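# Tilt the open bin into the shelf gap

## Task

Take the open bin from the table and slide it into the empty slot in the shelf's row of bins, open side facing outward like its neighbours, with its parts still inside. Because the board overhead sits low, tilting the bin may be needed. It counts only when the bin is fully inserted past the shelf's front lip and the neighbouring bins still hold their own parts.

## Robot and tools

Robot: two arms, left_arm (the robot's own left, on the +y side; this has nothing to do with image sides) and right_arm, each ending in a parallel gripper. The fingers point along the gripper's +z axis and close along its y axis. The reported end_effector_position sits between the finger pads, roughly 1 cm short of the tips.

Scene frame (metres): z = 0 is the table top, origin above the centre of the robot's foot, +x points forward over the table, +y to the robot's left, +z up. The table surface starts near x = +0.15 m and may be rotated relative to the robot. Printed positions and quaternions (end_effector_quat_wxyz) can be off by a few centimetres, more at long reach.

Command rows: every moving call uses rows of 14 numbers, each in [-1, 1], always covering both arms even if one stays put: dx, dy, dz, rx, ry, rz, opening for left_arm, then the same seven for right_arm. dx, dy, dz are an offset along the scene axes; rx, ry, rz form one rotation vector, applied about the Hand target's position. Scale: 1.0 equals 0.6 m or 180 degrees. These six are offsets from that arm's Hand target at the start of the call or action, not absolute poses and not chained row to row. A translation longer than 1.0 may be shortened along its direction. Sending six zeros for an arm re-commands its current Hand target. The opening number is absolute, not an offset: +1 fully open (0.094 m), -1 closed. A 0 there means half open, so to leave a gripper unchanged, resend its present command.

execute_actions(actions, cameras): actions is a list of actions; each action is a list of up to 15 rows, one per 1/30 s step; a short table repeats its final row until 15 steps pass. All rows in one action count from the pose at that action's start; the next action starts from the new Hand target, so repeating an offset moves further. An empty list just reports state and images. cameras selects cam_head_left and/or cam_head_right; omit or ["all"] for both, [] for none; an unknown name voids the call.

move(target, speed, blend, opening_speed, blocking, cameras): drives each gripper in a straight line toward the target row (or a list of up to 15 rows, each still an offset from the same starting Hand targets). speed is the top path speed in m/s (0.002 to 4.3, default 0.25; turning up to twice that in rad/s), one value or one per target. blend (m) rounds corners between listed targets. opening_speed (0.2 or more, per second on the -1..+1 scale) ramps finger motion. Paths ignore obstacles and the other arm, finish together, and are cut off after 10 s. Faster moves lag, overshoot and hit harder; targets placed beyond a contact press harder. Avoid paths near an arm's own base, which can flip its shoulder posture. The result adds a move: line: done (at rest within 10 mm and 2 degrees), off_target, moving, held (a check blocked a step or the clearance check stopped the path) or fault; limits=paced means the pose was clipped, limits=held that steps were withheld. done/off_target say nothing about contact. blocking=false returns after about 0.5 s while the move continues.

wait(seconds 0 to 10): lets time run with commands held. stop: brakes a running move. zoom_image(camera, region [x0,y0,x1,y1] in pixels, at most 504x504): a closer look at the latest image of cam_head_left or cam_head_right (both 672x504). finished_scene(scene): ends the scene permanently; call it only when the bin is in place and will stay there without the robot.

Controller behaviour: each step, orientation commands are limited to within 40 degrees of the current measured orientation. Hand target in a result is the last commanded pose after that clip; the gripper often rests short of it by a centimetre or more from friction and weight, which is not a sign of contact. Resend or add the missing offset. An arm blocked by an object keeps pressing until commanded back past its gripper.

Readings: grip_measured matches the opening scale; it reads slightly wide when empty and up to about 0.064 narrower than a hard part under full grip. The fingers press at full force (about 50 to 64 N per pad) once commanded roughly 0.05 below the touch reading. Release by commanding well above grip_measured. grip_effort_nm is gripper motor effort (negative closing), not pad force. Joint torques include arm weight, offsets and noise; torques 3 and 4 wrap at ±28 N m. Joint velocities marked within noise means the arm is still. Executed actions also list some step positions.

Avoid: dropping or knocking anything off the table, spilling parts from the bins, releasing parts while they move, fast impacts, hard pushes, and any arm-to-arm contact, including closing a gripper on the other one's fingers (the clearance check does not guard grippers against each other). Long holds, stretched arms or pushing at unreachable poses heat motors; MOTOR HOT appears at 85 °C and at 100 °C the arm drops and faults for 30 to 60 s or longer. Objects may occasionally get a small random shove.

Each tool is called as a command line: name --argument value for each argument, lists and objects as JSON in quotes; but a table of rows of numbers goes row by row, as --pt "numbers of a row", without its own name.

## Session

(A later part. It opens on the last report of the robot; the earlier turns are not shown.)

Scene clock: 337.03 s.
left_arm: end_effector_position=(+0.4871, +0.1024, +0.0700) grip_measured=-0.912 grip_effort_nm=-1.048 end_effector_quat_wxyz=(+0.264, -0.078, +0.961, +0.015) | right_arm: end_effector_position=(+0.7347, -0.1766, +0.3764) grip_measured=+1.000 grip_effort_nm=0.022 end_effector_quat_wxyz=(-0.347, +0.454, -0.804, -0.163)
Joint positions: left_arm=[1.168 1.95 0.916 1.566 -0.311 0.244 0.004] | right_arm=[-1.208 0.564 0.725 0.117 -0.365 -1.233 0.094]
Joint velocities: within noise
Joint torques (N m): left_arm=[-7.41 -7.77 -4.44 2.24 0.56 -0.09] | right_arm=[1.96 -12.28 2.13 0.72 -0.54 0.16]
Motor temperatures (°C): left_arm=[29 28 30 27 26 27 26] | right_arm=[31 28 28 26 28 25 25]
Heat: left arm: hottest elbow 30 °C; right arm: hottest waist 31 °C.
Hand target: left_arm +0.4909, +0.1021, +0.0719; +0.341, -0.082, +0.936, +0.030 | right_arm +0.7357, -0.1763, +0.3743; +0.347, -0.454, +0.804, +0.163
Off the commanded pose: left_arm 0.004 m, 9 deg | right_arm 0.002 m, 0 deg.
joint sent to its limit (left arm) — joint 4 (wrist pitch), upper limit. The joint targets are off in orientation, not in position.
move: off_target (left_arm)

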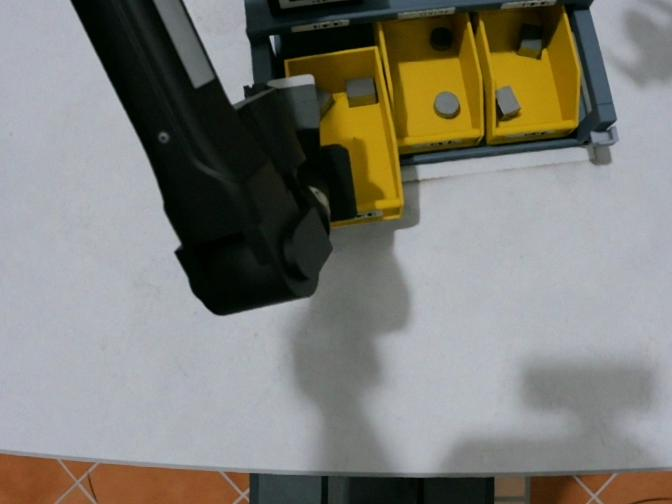

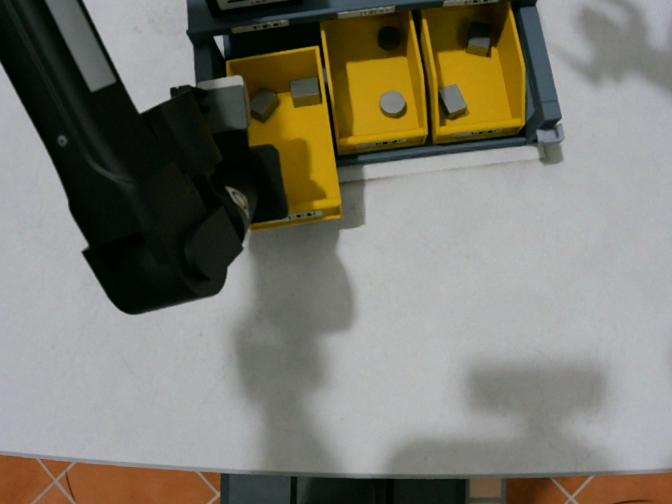

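move --target '[0.0,0.0,-0.02,0,0,0.0,-0.98,0,0,0,0,0,0,1]' --speed 0.05

zoom_image --camera "cam_head_left" --region '[200, 0, 520, 320]'

zoom_image --camera "cam_head_right" --region '[140, 0, 460, 320]'

Scene clock: 340.27 s.
left_arm: end_effector_position=(+0.4864, +0.1014, +0.0625) grip_measured=-0.912 grip_effort_nm=-1.048 end_effector_quat_wxyz=(+0.271, -0.079, +0.959, +0.016) | right_arm: end_effector_position=(+0.7347, -0.1766, +0.3764) grip_measured=+1.000 grip_effort_nm=0.022 end_effector_quat_wxyz=(-0.347, +0.454, -0.804, -0.163)
Joint positions: left_arm=[1.173 1.974 0.943 1.576 -0.304 0.244 0.004] | right_arm=[-1.208 0.564 0.725 0.117 -0.365 -1.233 0.094]
Joint velocities: within noise
Joint torques (N m): left_arm=[-6.18 -6.89 -3.59 1.99 0.68 -0.17] | right_arm=[1.96 -12.28 2.06 0.61 -0.53 0.16]
Motor temperatures (°C): left_arm=[29 28 30 27 26 27 26] | right_arm=[31 28 28 26 28 25 25]
Heat: left arm: hottest elbow 30 °C; right arm: hottest waist 31 °C.
Hand target: left_arm +0.4907, +0.1019, +0.0600; +0.341, -0.082, +0.936, +0.030 | right_arm +0.7357, -0.1763, +0.3743; +0.347, -0.454, +0.804, +0.163
Off the commanded pose: left_arm 0.005 m, 9 deg | right_arm 0.002 m, 0 deg.
joint sent to its limit (left arm) — joint 4 (wrist pitch), upper limit. The joint targets are off in orientation, not in position.
move: off_target (left_arm)

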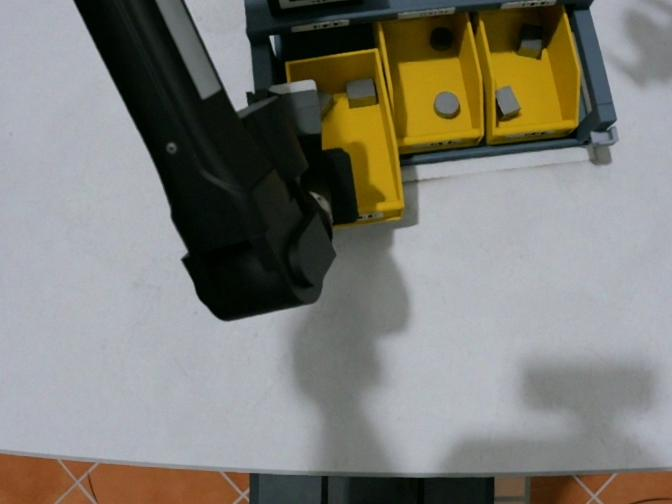

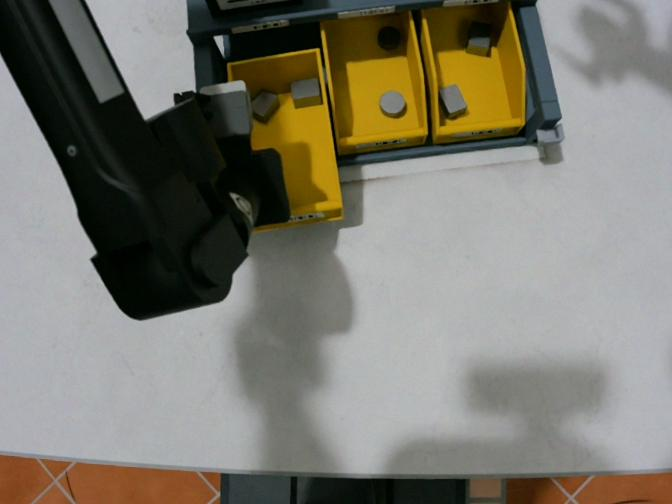

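Scaled by 1.575.

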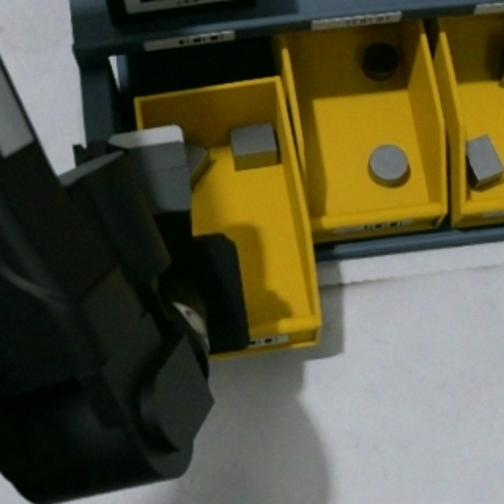

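Scaled by 1.575.

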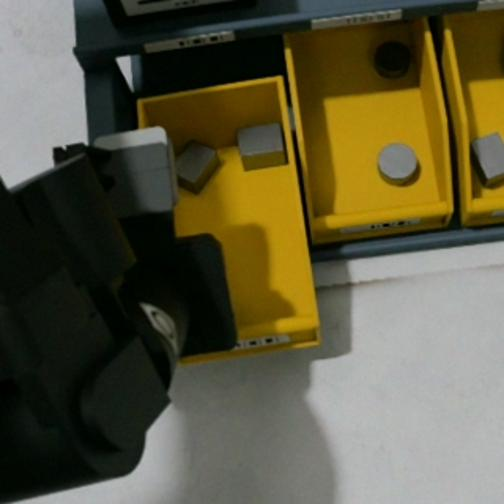

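move --target '[0.024,0.0035,-0.0085,0,0,0.0,-0.98,0,0,0,0,0,0,1]' --speed 0.05

zoom_image --camera "cam_head_left" --region '[200, 0, 520, 320]'

zoom_image --camera "cam_head_right" --region '[140, 0, 460, 320]'

Scene clock: 347.27 s.
left_arm: end_effector_position=(+0.4970, +0.1001, +0.0590) grip_measured=-0.912 grip_effort_nm=-1.048 end_effector_quat_wxyz=(+0.284, -0.081, +0.955, +0.013) | right_arm: end_effector_position=(+0.7347, -0.1766, +0.3764) grip_measured=+1.000 grip_effort_nm=0.022 end_effector_quat_wxyz=(-0.347, +0.454, -0.804, -0.163)
Joint positions: left_arm=[1.174 1.974 0.967 1.579 -0.292 0.245 0.004] | right_arm=[-1.208 0.564 0.725 0.117 -0.365 -1.233 0.094]
Joint velocities: within noise
Joint torques (N m): left_arm=[-6.42 -7.77 -2.91 1.78 0.42 -0.09] | right_arm=[1.85 -11.99 2.09 0.65 -0.55 0.18]
Motor temperatures (°C): left_arm=[29 28 30 27 26 27 26] | right_arm=[31 28 28 26 28 25 25]
Heat: left arm: hottest elbow 30 °C; right arm: hottest waist 31 °C.
Hand target: left_arm +0.5052, +0.1042, +0.0548; +0.341, -0.082, +0.936, +0.030 | right_arm +0.7357, -0.1763, +0.3743; +0.347, -0.454, +0.804, +0.163
Off the commanded pose: left_arm 0.010 m, 7 deg | right_arm 0.002 m, 0 deg.
joint sent to its limit (left arm) — joint 4 (wrist pitch), upper limit. The joint targets are off in orientation, not in position.
move: off_target (left_arm)

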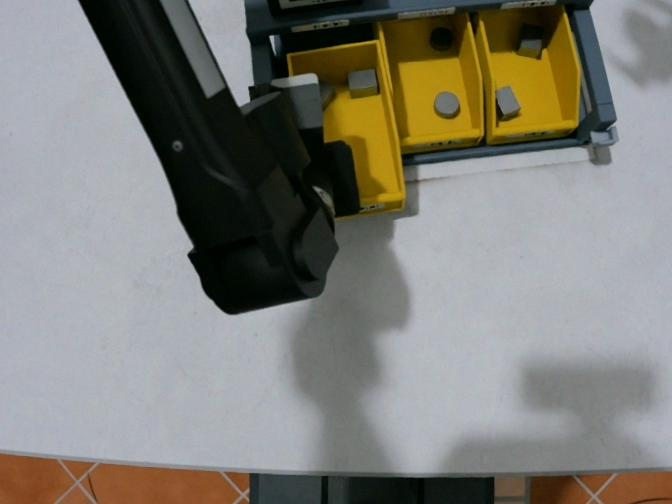

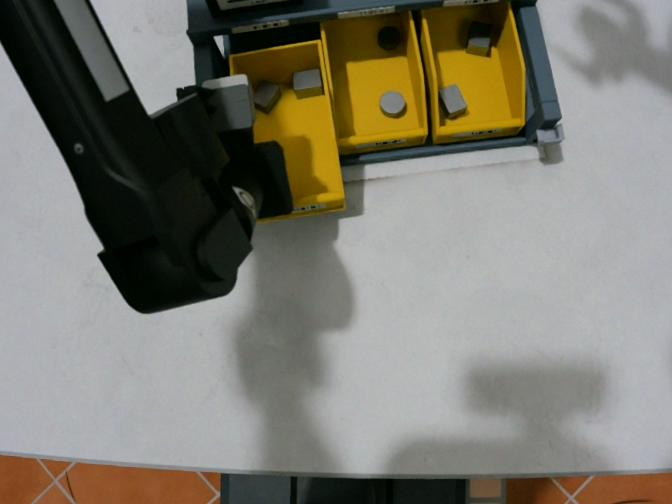

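Scaled by 1.575.

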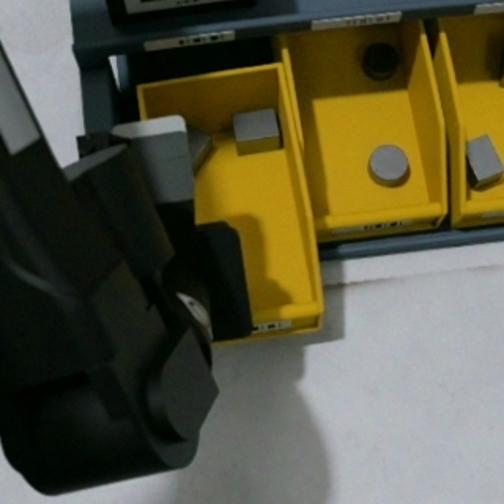

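Scaled by 1.575.

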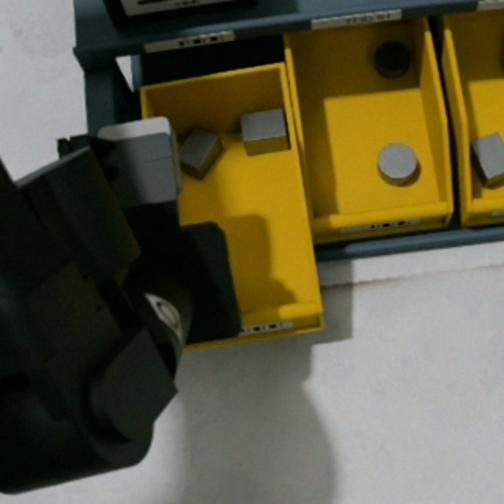

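move --target '[0.003,0.012,-0.012,0,0,0.0,-0.98,0,0,0,0,0,0,1]' --speed 0.05

zoom_image --camera "cam_head_left" --region '[200, 0, 520, 320]'

zoom_image --camera "cam_head_right" --region '[140, 0, 460, 320]'

Scene clock: 350.97 s.
left_arm: end_effector_position=(+0.4995, +0.1010, +0.0551) grip_measured=-0.912 grip_effort_nm=-1.043 end_effector_quat_wxyz=(+0.291, -0.079, +0.953, +0.010) | right_arm: end_effector_position=(+0.7347, -0.1766, +0.3764) grip_measured=+1.000 grip_effort_nm=0.022 end_effector_quat_wxyz=(-0.347, +0.454, -0.804, -0.163)
Joint positions: left_arm=[1.181 1.982 0.982 1.584 -0.275 0.245 0.004] | right_arm=[-1.208 0.564 0.725 0.117 -0.365 -1.233 0.094]
Joint velocities: within noise
Joint torques (N m): left_arm=[-5.25 -7.47 -2.74 1.58 0.36 -0.1] | right_arm=[1.61 -11.75 2.07 0.64 -0.58 0.15]
Motor temperatures (°C): left_arm=[29 28 29 27 26 27 26] | right_arm=[31 28 28 26 28 25 25]
Heat: left arm: hottest waist 29 °C; right arm: hottest waist 31 °C.
Hand target: left_arm +0.5071, +0.1113, +0.0477; +0.341, -0.082, +0.936, +0.030 | right_arm +0.7357, -0.1763, +0.3743; +0.347, -0.454, +0.804, +0.163
Off the commanded pose: left_arm 0.015 m, 6 deg | right_arm 0.002 m, 0 deg.
joint read past its limit (left arm) — joint 4 (wrist pitch), upper limit.
joint sent to its limit (left arm) — joint 4 (wrist pitch), upper limit. The joint targets are off in orientation, not in position.
move: off_target (left_arm)

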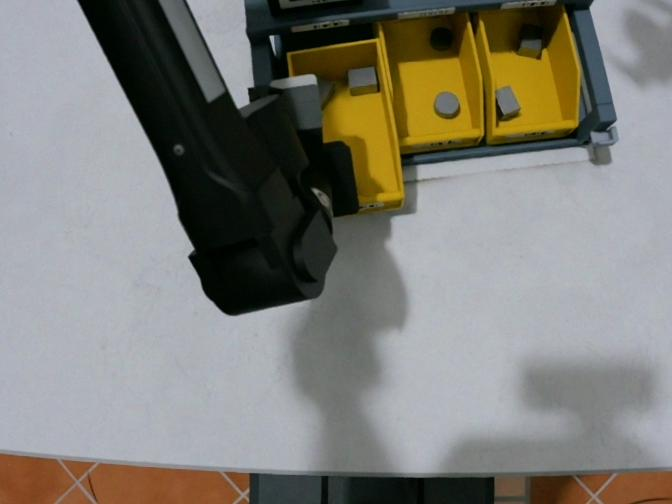

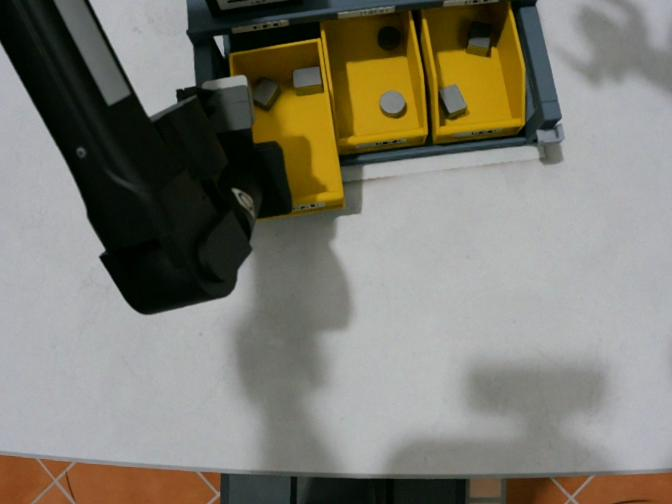

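Scaled by 1.575.

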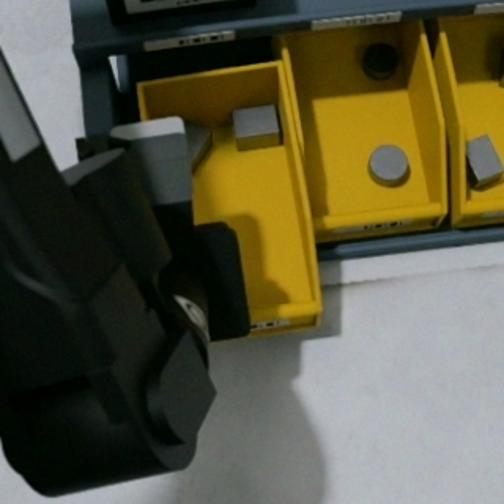

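Scaled by 1.575.

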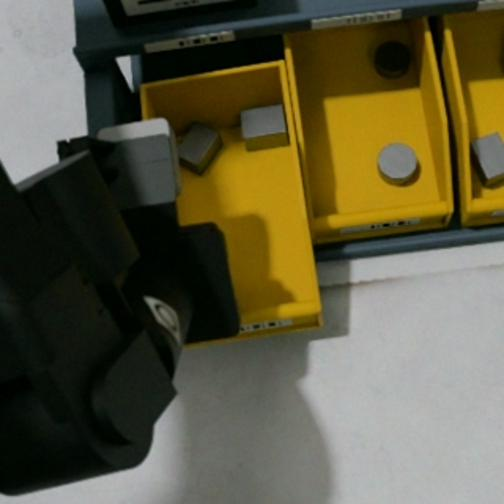

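move --target '[-0.01,-0.004,0.012,0,0,0.0,-0.98,0,0,0,0,0,0,1]' --speed 0.05 --cameras '[]'

move --target '[0,0,0,0,0,0.0,-0.65,0,0,0,0,0,0,1]' --opening_speed 0.3

zoom_image --camera "cam_head_right" --region '[140, 0, 460, 320]'

Scene clock: 353.70 s.
left_arm: end_effector_position=(+0.4995, +0.1010, +0.0551) grip_measured=-0.912 grip_effort_nm=-1.048 end_effector_quat_wxyz=(+0.291, -0.079, +0.953, +0.010) | right_arm: end_effector_position=(+0.7347, -0.1766, +0.3764) grip_measured=+1.000 grip_effort_nm=0.017 end_effector_quat_wxyz=(-0.347, +0.454, -0.804, -0.163)
Joint positions: left_arm=[1.181 1.982 0.982 1.584 -0.275 0.245 0.004] | right_arm=[-1.208 0.564 0.725 0.117 -0.365 -1.233 0.094]
Joint velocities: within noise
Joint torques (N m): left_arm=[-6.36 -8.47 -4.71 1.59 0.09 -0.1] | right_arm=[1.73 -11.99 2.02 0.65 -0.55 0.16]
Motor temperatures (°C): left_arm=[29 28 29 27 26 27 26] | right_arm=[31 28 28 26 28 25 25]
Heat: left arm: hottest waist 29 °C; right arm: hottest waist 31 °C.
Hand target: left_arm +0.5012, +0.1089, +0.0549; +0.341, -0.082, +0.936, +0.030 | right_arm +0.7357, -0.1763, +0.3743; +0.347, -0.454, +0.804, +0.163
Off the commanded pose: left_arm 0.008 m, 7 deg | right_arm 0.002 m, 0 deg.
joint read past its limit (left arm) — joint 4 (wrist pitch), upper limit.
joint sent to its limit (left arm) — joint 4 (wrist pitch), upper limit. The joint targets are off in orientation, not in position.
move: off_target (left_arm)
No camera images: "cameras" was empty.

Scene clock: 355.00 s.
left_arm: end_effector_position=(+0.4994, +0.1013, +0.0550) grip_measured=-0.652 grip_effort_nm=0.085 end_effector_quat_wxyz=(+0.291, -0.080, +0.953, +0.011) | right_arm: end_effector_position=(+0.7347, -0.1766, +0.3764) grip_measured=+1.000 grip_effort_nm=0.022 end_effector_quat_wxyz=(-0.347, +0.454, -0.804, -0.163)
Joint positions: left_arm=[1.181 1.982 0.982 1.584 -0.276 0.245 0.016] | right_arm=[-1.208 0.564 0.725 0.117 -0.365 -1.233 0.094]
Joint velocities: within noise
Joint torques (N m): left_arm=[-6.01 -8.12 -4.72 1.72 0.15 -0.14] | right_arm=[1.61 -11.81 2 0.68 -0.54 0.17]
Motor temperatures (°C): left_arm=[29 28 29 27 26 27 26] | right_arm=[31 28 28 26 28 25 25]
Heat: left arm: hottest waist 29 °C; right arm: hottest waist 31 °C.
Hand target: left_arm +0.5012, +0.1090, +0.0549; +0.341, -0.082, +0.936, +0.030 | right_arm +0.7357, -0.1763, +0.3743; +0.347, -0.454, +0.804, +0.163
Off the commanded pose: left_arm 0.008 m, 6 deg | right_arm 0.002 m, 0 deg.
joint read past its limit (left arm) — joint 4 (wrist pitch), upper limit.
joint sent to its limit (left arm) — joint 4 (wrist pitch), upper limit. The joint targets are off in orientation, not in position.
move: off_target (left_arm)

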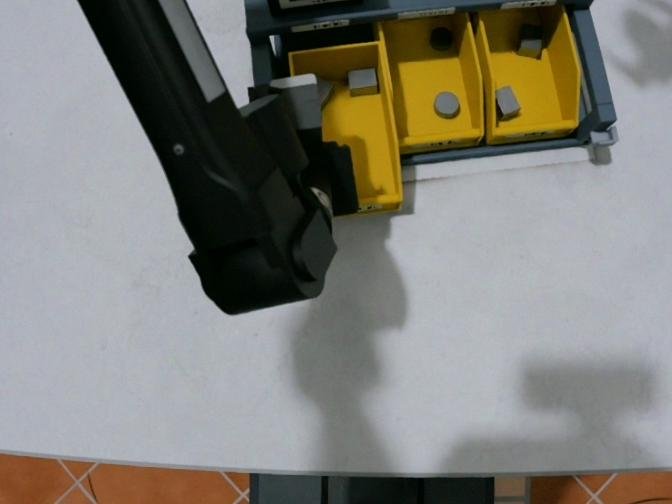

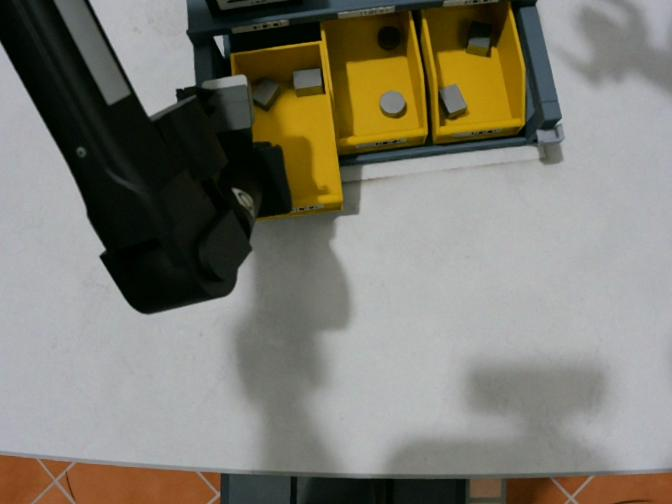

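Scaled by 1.575.

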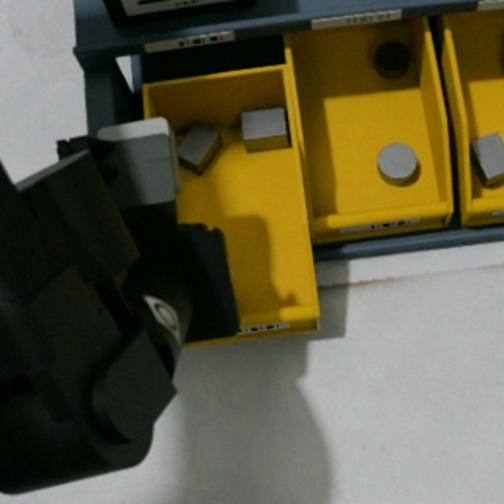

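move --target '[-0.10,-0.013,0.19,0,0,0.0,-0.65,0,0,0,0,0,0,1]' --speed 0.1

zoom_image --camera "cam_head_left" --region '[230, 0, 480, 250]'

zoom_image --camera "cam_head_right" --region '[170, 0, 420, 250]'

Scene clock: 358.17 s.
left_arm: end_effector_position=(+0.4499, +0.1055, +0.1552) grip_measured=-0.652 grip_effort_nm=0.085 end_effector_quat_wxyz=(+0.198, -0.074, +0.977, +0.001) | right_arm: end_effector_position=(+0.7347, -0.1766, +0.3764) grip_measured=+1.000 grip_effort_nm=0.022 end_effector_quat_wxyz=(-0.347, +0.454, -0.804, -0.163)
Joint positions: left_arm=[1.103 1.819 0.631 1.584 -0.383 0.229 0.016] | right_arm=[-1.208 0.564 0.725 0.117 -0.365 -1.233 0.094]
Joint velocities: within noise
Joint torques (N m): left_arm=[-7.36 -8 -7.71 1.22 -0.03 -0.24] | right_arm=[2.14 -12.16 2.07 0.58 -0.55 0.18]
Motor temperatures (°C): left_arm=[29 28 29 27 26 27 26] | right_arm=[31 28 28 26 28 25 25]
Heat: left arm: hottest waist 29 °C; right arm: hottest waist 31 °C.
Hand target: left_arm +0.4411, +0.1013, +0.1688; +0.341, -0.082, +0.936, +0.030 | right_arm +0.7357, -0.1763, +0.3743; +0.347, -0.454, +0.804, +0.163
Off the commanded pose: left_arm 0.017 m, 18 deg | right_arm 0.002 m, 0 deg.
joint read past its limit (left arm) — joint 4 (wrist pitch), upper limit.
joint sent to its limit (left arm) — joint 4 (wrist pitch), upper limit. The joint targets are off in orientation, not in position.
move: off_target (left_arm)

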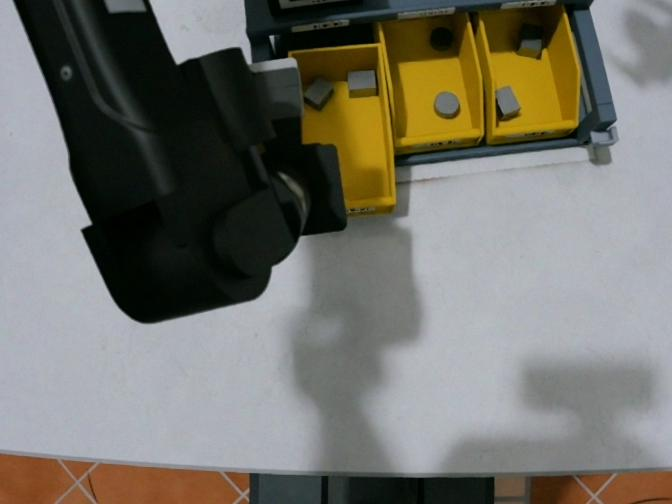

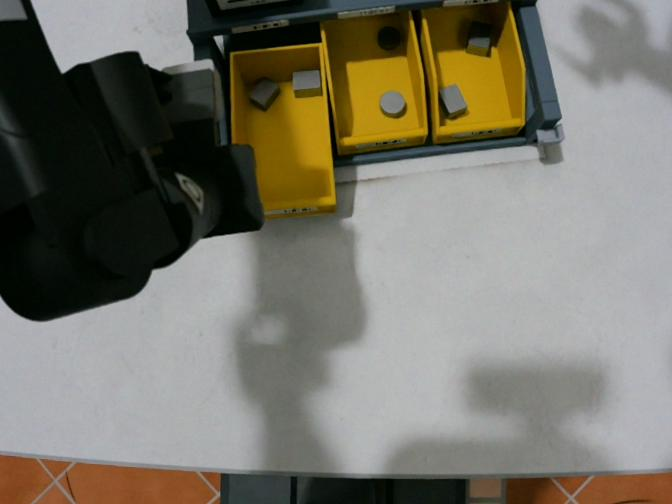

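Scaled by 2.016.

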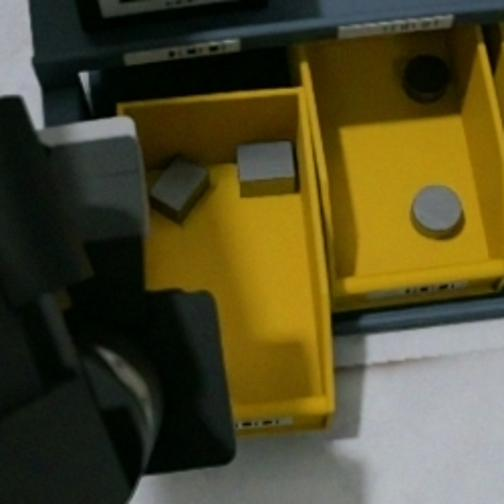

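Scaled by 2.016.

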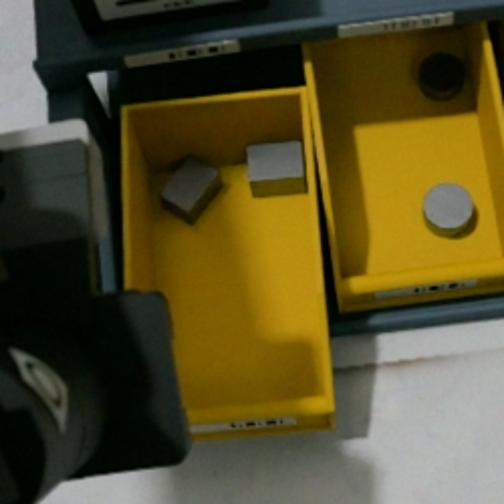

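move --pt "-0.0685 -0.0938 0.0 -0.021 0.1375 -0.017 -0.94 0 0 0 0 0 0 1" --pt "-0.07 -0.0938 -0.17 -0.021 0.1375 -0.017 -0.94 0 0 0 0 0 0 1" --speed 0.15 --blend 0.02

zoom_image --camera "cam_head_left" --region '[230, 0, 480, 250]'

zoom_image --camera "cam_head_right" --region '[170, 0, 420, 250]'

Scene clock: 365.97 s.
left_arm: end_effector_position=(+0.4016, +0.0433, +0.0698) grip_measured=-0.938 grip_effort_nm=-0.115 end_effector_quat_wxyz=(+0.133, -0.055, +0.990, +0.008) | right_arm: end_effector_position=(+0.7347, -0.1766, +0.3764) grip_measured=+1.000 grip_effort_nm=0.022 end_effector_quat_wxyz=(-0.347, +0.454, -0.804, -0.163)
Joint positions: left_arm=[1.074 2.032 0.901 1.396 -0.455 0.227 0.003] | right_arm=[-1.208 0.564 0.725 0.117 -0.365 -1.233 0.094]
Joint velocities: within noise
Joint torques (N m): left_arm=[-7.77 -4.72 -4.6 1.02 0.22 -0.26] | right_arm=[1.61 -11.52 1.95 0.61 -0.54 0.14]
Motor temperatures (°C): left_arm=[29 28 30 27 26 27 26] | right_arm=[31 28 28 26 28 25 25]
Heat: left arm: hottest elbow 30 °C; right arm: hottest waist 31 °C.
Hand target: left_arm +0.3991, +0.0449, +0.0669; +0.131, -0.060, +0.990, +0.008 | right_arm +0.7357, -0.1763, +0.3743; +0.347, -0.454, +0.804, +0.163
Off the commanded pose: left_arm 0.004 m, 1 deg | right_arm 0.002 m, 0 deg.
move: done

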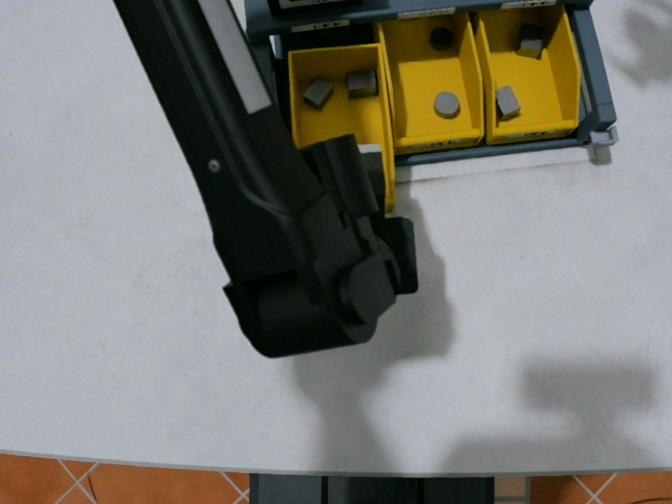

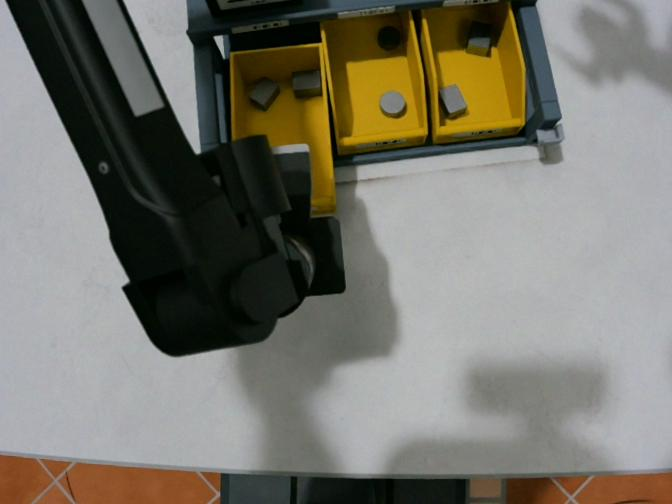

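Scaled by 2.016.

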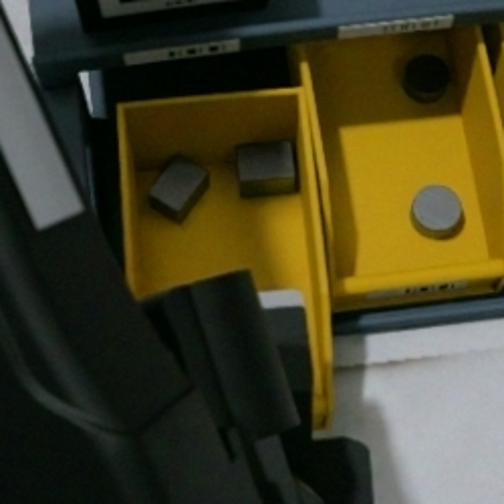

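Scaled by 2.016.

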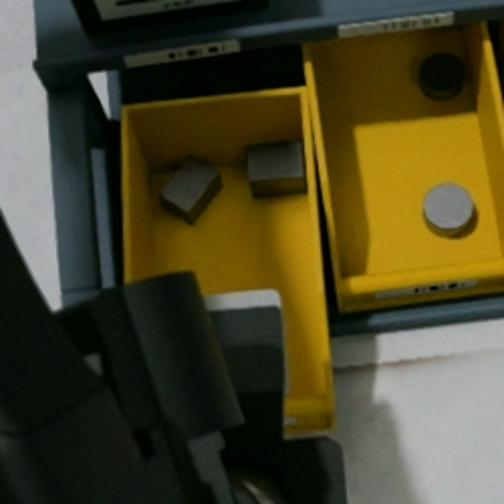

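move --pt "0.0 0.0 -0.035 0 0 0 -0.94 0 0 0 0 0 0 1" --pt "0.05 0.006 -0.035 0 0 0 -0.94 0 0 0 0 0 0 1" --pt "0.12 0.016 -0.037 0 0 0 -0.94 0 0 0 0 0 0 1" --speed 0.05

zoom_image --camera "cam_head_left" --region '[230, 0, 480, 250]'

zoom_image --camera "cam_head_right" --region '[170, 0, 420, 250]'

Scene clock: 370.53 s.
left_arm: end_effector_position=(+0.4555, +0.0498, +0.0460) grip_measured=-0.938 grip_effort_nm=-0.115 end_effector_quat_wxyz=(+0.119, -0.048, +0.992, +0.004) | right_arm: end_effector_position=(+0.7347, -0.1766, +0.3764) grip_measured=+1.000 grip_effort_nm=0.022 end_effector_quat_wxyz=(-0.347, +0.454, -0.804, -0.163)
Joint positions: left_arm=[1.089 1.914 0.967 1.176 -0.438 0.222 0.003] | right_arm=[-1.208 0.564 0.725 0.117 -0.365 -1.233 0.094]
Joint velocities: within noise
Joint torques (N m): left_arm=[-8.23 -9.35 -3.66 1.07 0.03 -0.28] | right_arm=[1.79 -12.22 2.03 0.61 -0.53 0.16]
Motor temperatures (°C): left_arm=[29 28 29 27 26 27 26] | right_arm=[31 28 28 26 28 25 25]
Heat: left arm: hottest waist 29 °C; right arm: hottest waist 31 °C.
Hand target: left_arm +0.4710, +0.0545, +0.0447; +0.130, -0.060, +0.990, +0.008 | right_arm +0.7357, -0.1763, +0.3743; +0.347, -0.454, +0.804, +0.163
Off the commanded pose: left_arm 0.016 m, 2 deg | right_arm 0.002 m, 0 deg.
move: off_target (left_arm)

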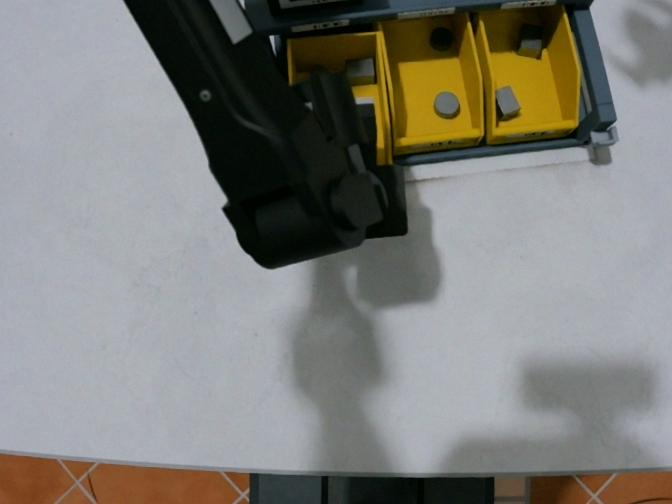

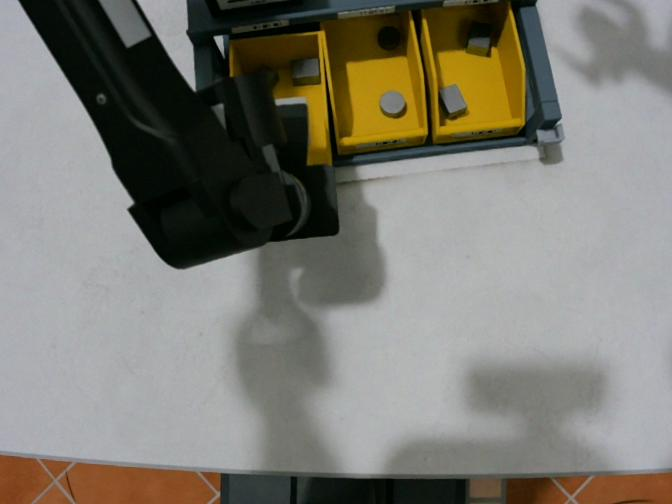

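Scaled by 2.016.

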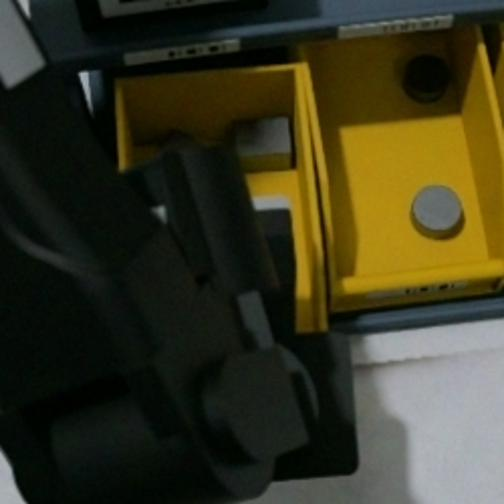

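Scaled by 2.016.

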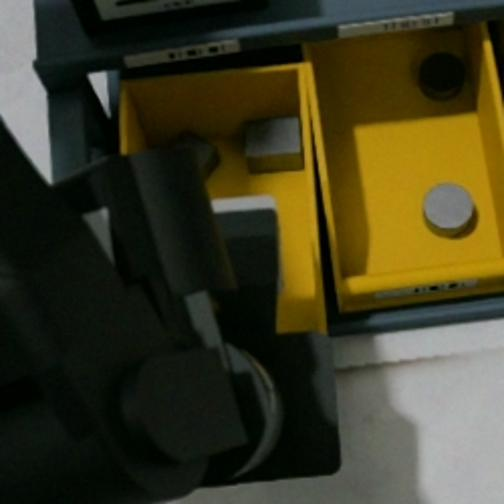

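move --target '[0.05,0.006,0.0,0,0,0,-0.94,0,0,0,0,0,0,1]' --speed 0.05

zoom_image --camera "cam_head_left" --region '[230, 0, 480, 250]'

zoom_image --camera "cam_head_right" --region '[170, 0, 420, 250]'

Scene clock: 372.17 s.
left_arm: end_effector_position=(+0.4857, +0.0558, +0.0443) grip_measured=-0.938 grip_effort_nm=-0.115 end_effector_quat_wxyz=(+0.120, -0.049, +0.992, +0.006) | right_arm: end_effector_position=(+0.7347, -0.1766, +0.3764) grip_measured=+1.000 grip_effort_nm=0.022 end_effector_quat_wxyz=(-0.347, +0.454, -0.804, -0.163)
Joint positions: left_arm=[1.089 1.852 0.986 1.098 -0.442 0.222 0.003] | right_arm=[-1.208 0.564 0.725 0.117 -0.365 -1.233 0.094]
Joint velocities: within noise
Joint torques (N m): left_arm=[-8.12 -9.88 -3.44 1.18 0.03 -0.25] | right_arm=[1.79 -12.28 2.07 0.62 -0.56 0.13]
Motor temperatures (°C): left_arm=[29 28 29 27 26 27 26] | right_arm=[31 28 28 26 28 25 25]
Heat: left arm: hottest waist 29 °C; right arm: hottest waist 31 °C.
Hand target: left_arm +0.5011, +0.0581, +0.0447; +0.131, -0.060, +0.990, +0.008 | right_arm +0.7357, -0.1763, +0.3743; +0.347, -0.454, +0.804, +0.163
Off the commanded pose: left_arm 0.015 m, 2 deg | right_arm 0.002 m, 0 deg.
move: off_target (left_arm)

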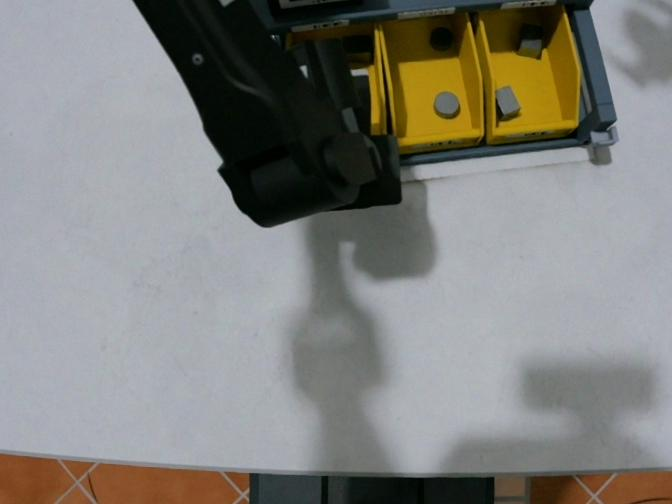

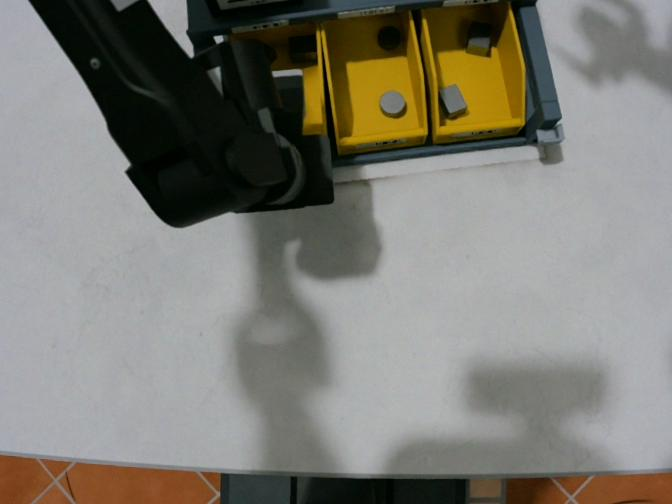

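Scaled by 2.016.

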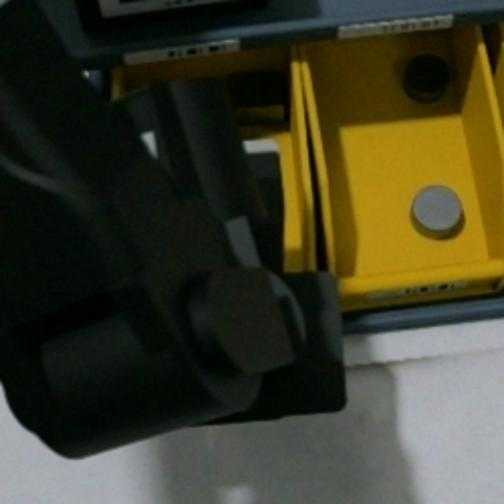

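Scaled by 2.016.

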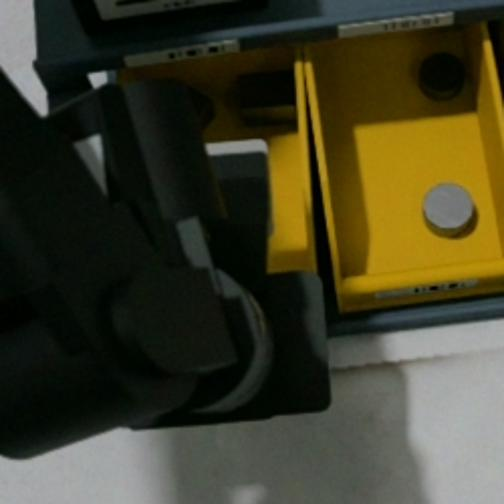

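move --target '[0.033,0.005,0.002,0,0,0,-0.94,0,0,0,0,0,0,1]' --speed 0.05

zoom_image --camera "cam_head_left" --region '[230, 0, 480, 250]'

zoom_image --camera "cam_head_right" --region '[170, 0, 420, 250]'

Scene clock: 374.73 s.
left_arm: end_effector_position=(+0.5049, +0.0602, +0.0442) grip_measured=-0.938 grip_effort_nm=-0.115 end_effector_quat_wxyz=(+0.119, -0.049, +0.992, +0.007) | right_arm: end_effector_position=(+0.7347, -0.1766, +0.3764) grip_measured=+1.000 grip_effort_nm=0.027 end_effector_quat_wxyz=(-0.347, +0.454, -0.804, -0.163)
Joint positions: left_arm=[1.089 1.811 0.997 1.046 -0.445 0.222 0.003] | right_arm=[-1.208 0.564 0.725 0.117 -0.365 -1.233 0.094]
Joint velocities: within noise
Joint torques (N m): left_arm=[-8.18 -10.29 -3.19 1.17 0.06 -0.23] | right_arm=[1.96 -11.93 2.07 0.61 -0.56 0.19]
Motor temperatures (°C): left_arm=[29 28 29 27 26 27 26] | right_arm=[31 28 28 26 28 25 25]
Heat: left arm: hottest waist 29 °C; right arm: hottest waist 31 °C.
Hand target: left_arm +0.5209, +0.0612, +0.0459; +0.131, -0.060, +0.990, +0.008 | right_arm +0.7357, -0.1763, +0.3743; +0.347, -0.454, +0.804, +0.163
Off the commanded pose: left_arm 0.016 m, 2 deg | right_arm 0.002 m, 0 deg.
move: off_target (left_arm)

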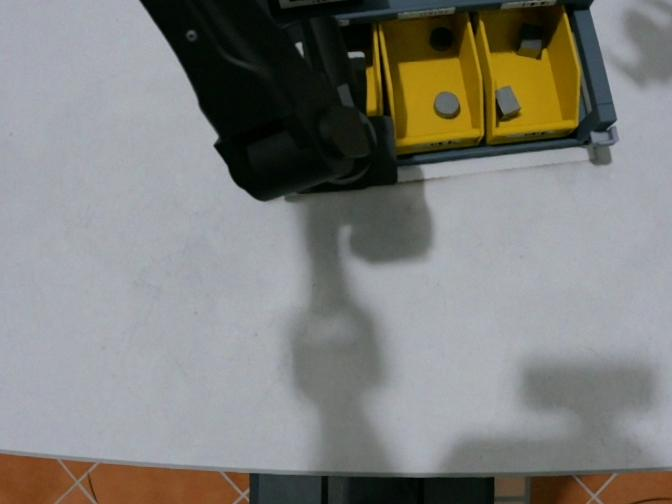

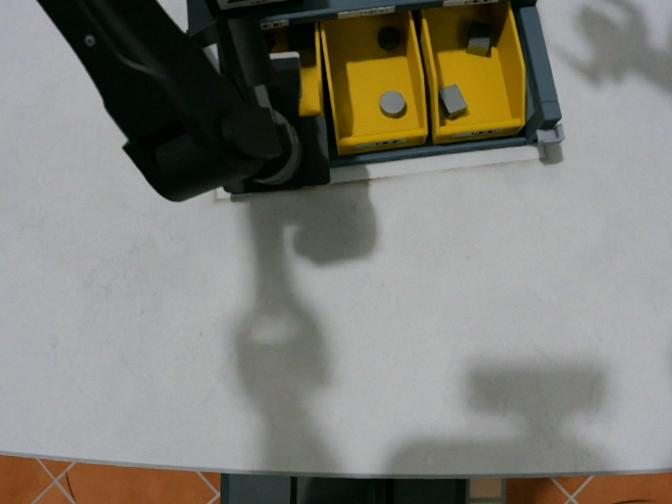

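Scaled by 2.016.

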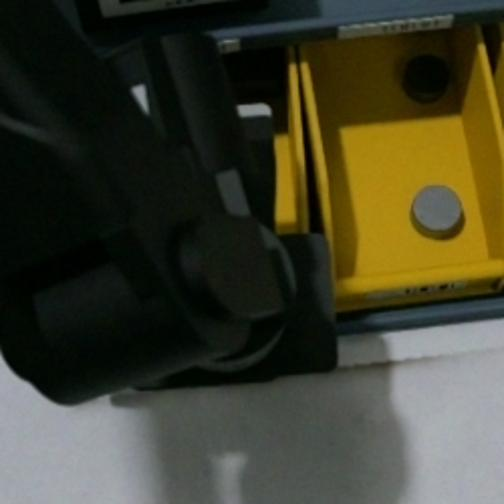

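Scaled by 2.016.

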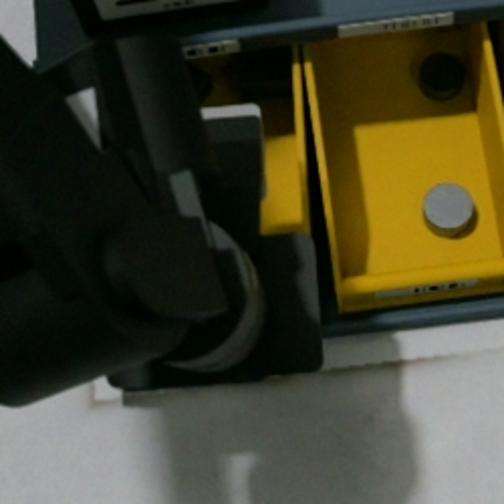

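move --pt "-0.08 -0.01 0.02 0 0 0 -0.94 0 0 0 0 0 0 1" --pt "-0.15 0.2 0.2 0 0 0 -0.94 0 0 0 0 0 0 1" --speed 0.15

zoom_image --camera "cam_head_left" --region '[230, 0, 480, 250]'

zoom_image --camera "cam_head_right" --region '[170, 0, 420, 250]'

Scene clock: 378.20 s.
left_arm: end_effector_position=(+0.4410, +0.1768, +0.1538) grip_measured=-0.938 grip_effort_nm=-0.115 end_effector_quat_wxyz=(+0.140, -0.056, +0.989, +0.009) | right_arm: end_effector_position=(+0.7347, -0.1766, +0.3764) grip_measured=+1.000 grip_effort_nm=0.017 end_effector_quat_wxyz=(-0.347, +0.454, -0.804, -0.163)
Joint positions: left_arm=[1.263 1.649 0.543 1.366 -0.272 0.177 0.003] | right_arm=[-1.208 0.564 0.725 0.117 -0.365 -1.233 0.094]
Joint velocities: within noise
Joint torques (N m): left_arm=[-3.08 -9.29 -8.31 1.83 0.23 -0.2] | right_arm=[1.96 -11.99 2.11 0.59 -0.55 0.21]
Motor temperatures (°C): left_arm=[29 28 29 27 26 27 26] | right_arm=[31 28 28 26 28 25 25]
Heat: left arm: hottest waist 29 °C; right arm: hottest waist 31 °C.
Hand target: left_arm +0.4308, +0.1810, +0.1659; +0.130, -0.060, +0.990, +0.007 | right_arm +0.7357, -0.1763, +0.3743; +0.347, -0.454, +0.804, +0.163
Off the commanded pose: left_arm 0.016 m, 1 deg | right_arm 0.002 m, 0 deg.
move: off_target (left_arm)

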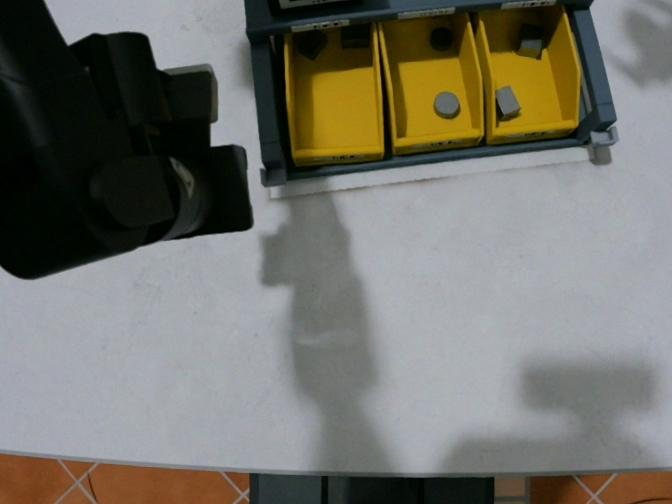

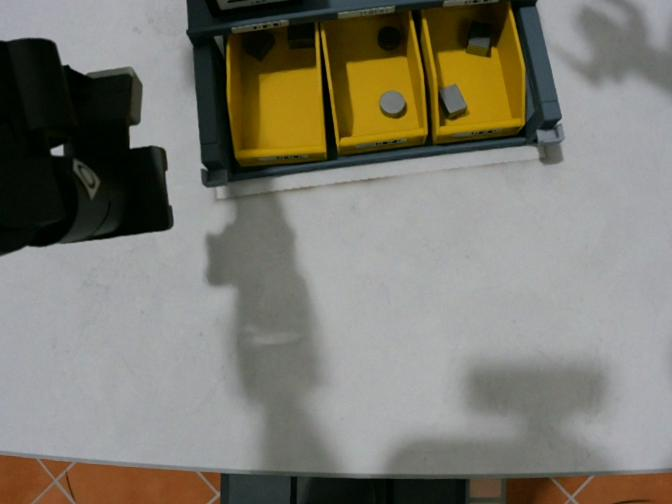

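Scaled by 2.016.

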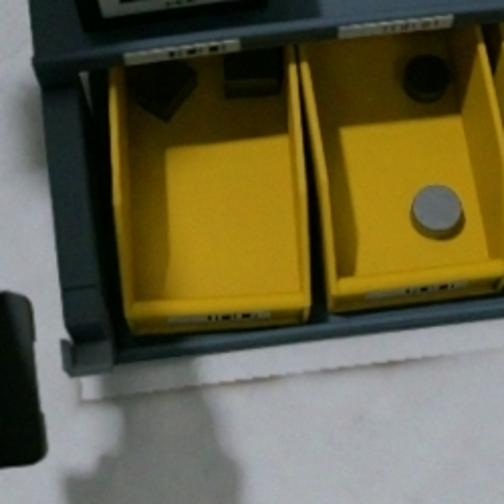

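Scaled by 2.016.

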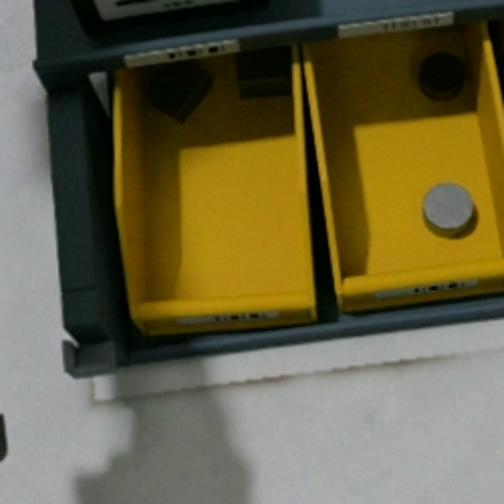

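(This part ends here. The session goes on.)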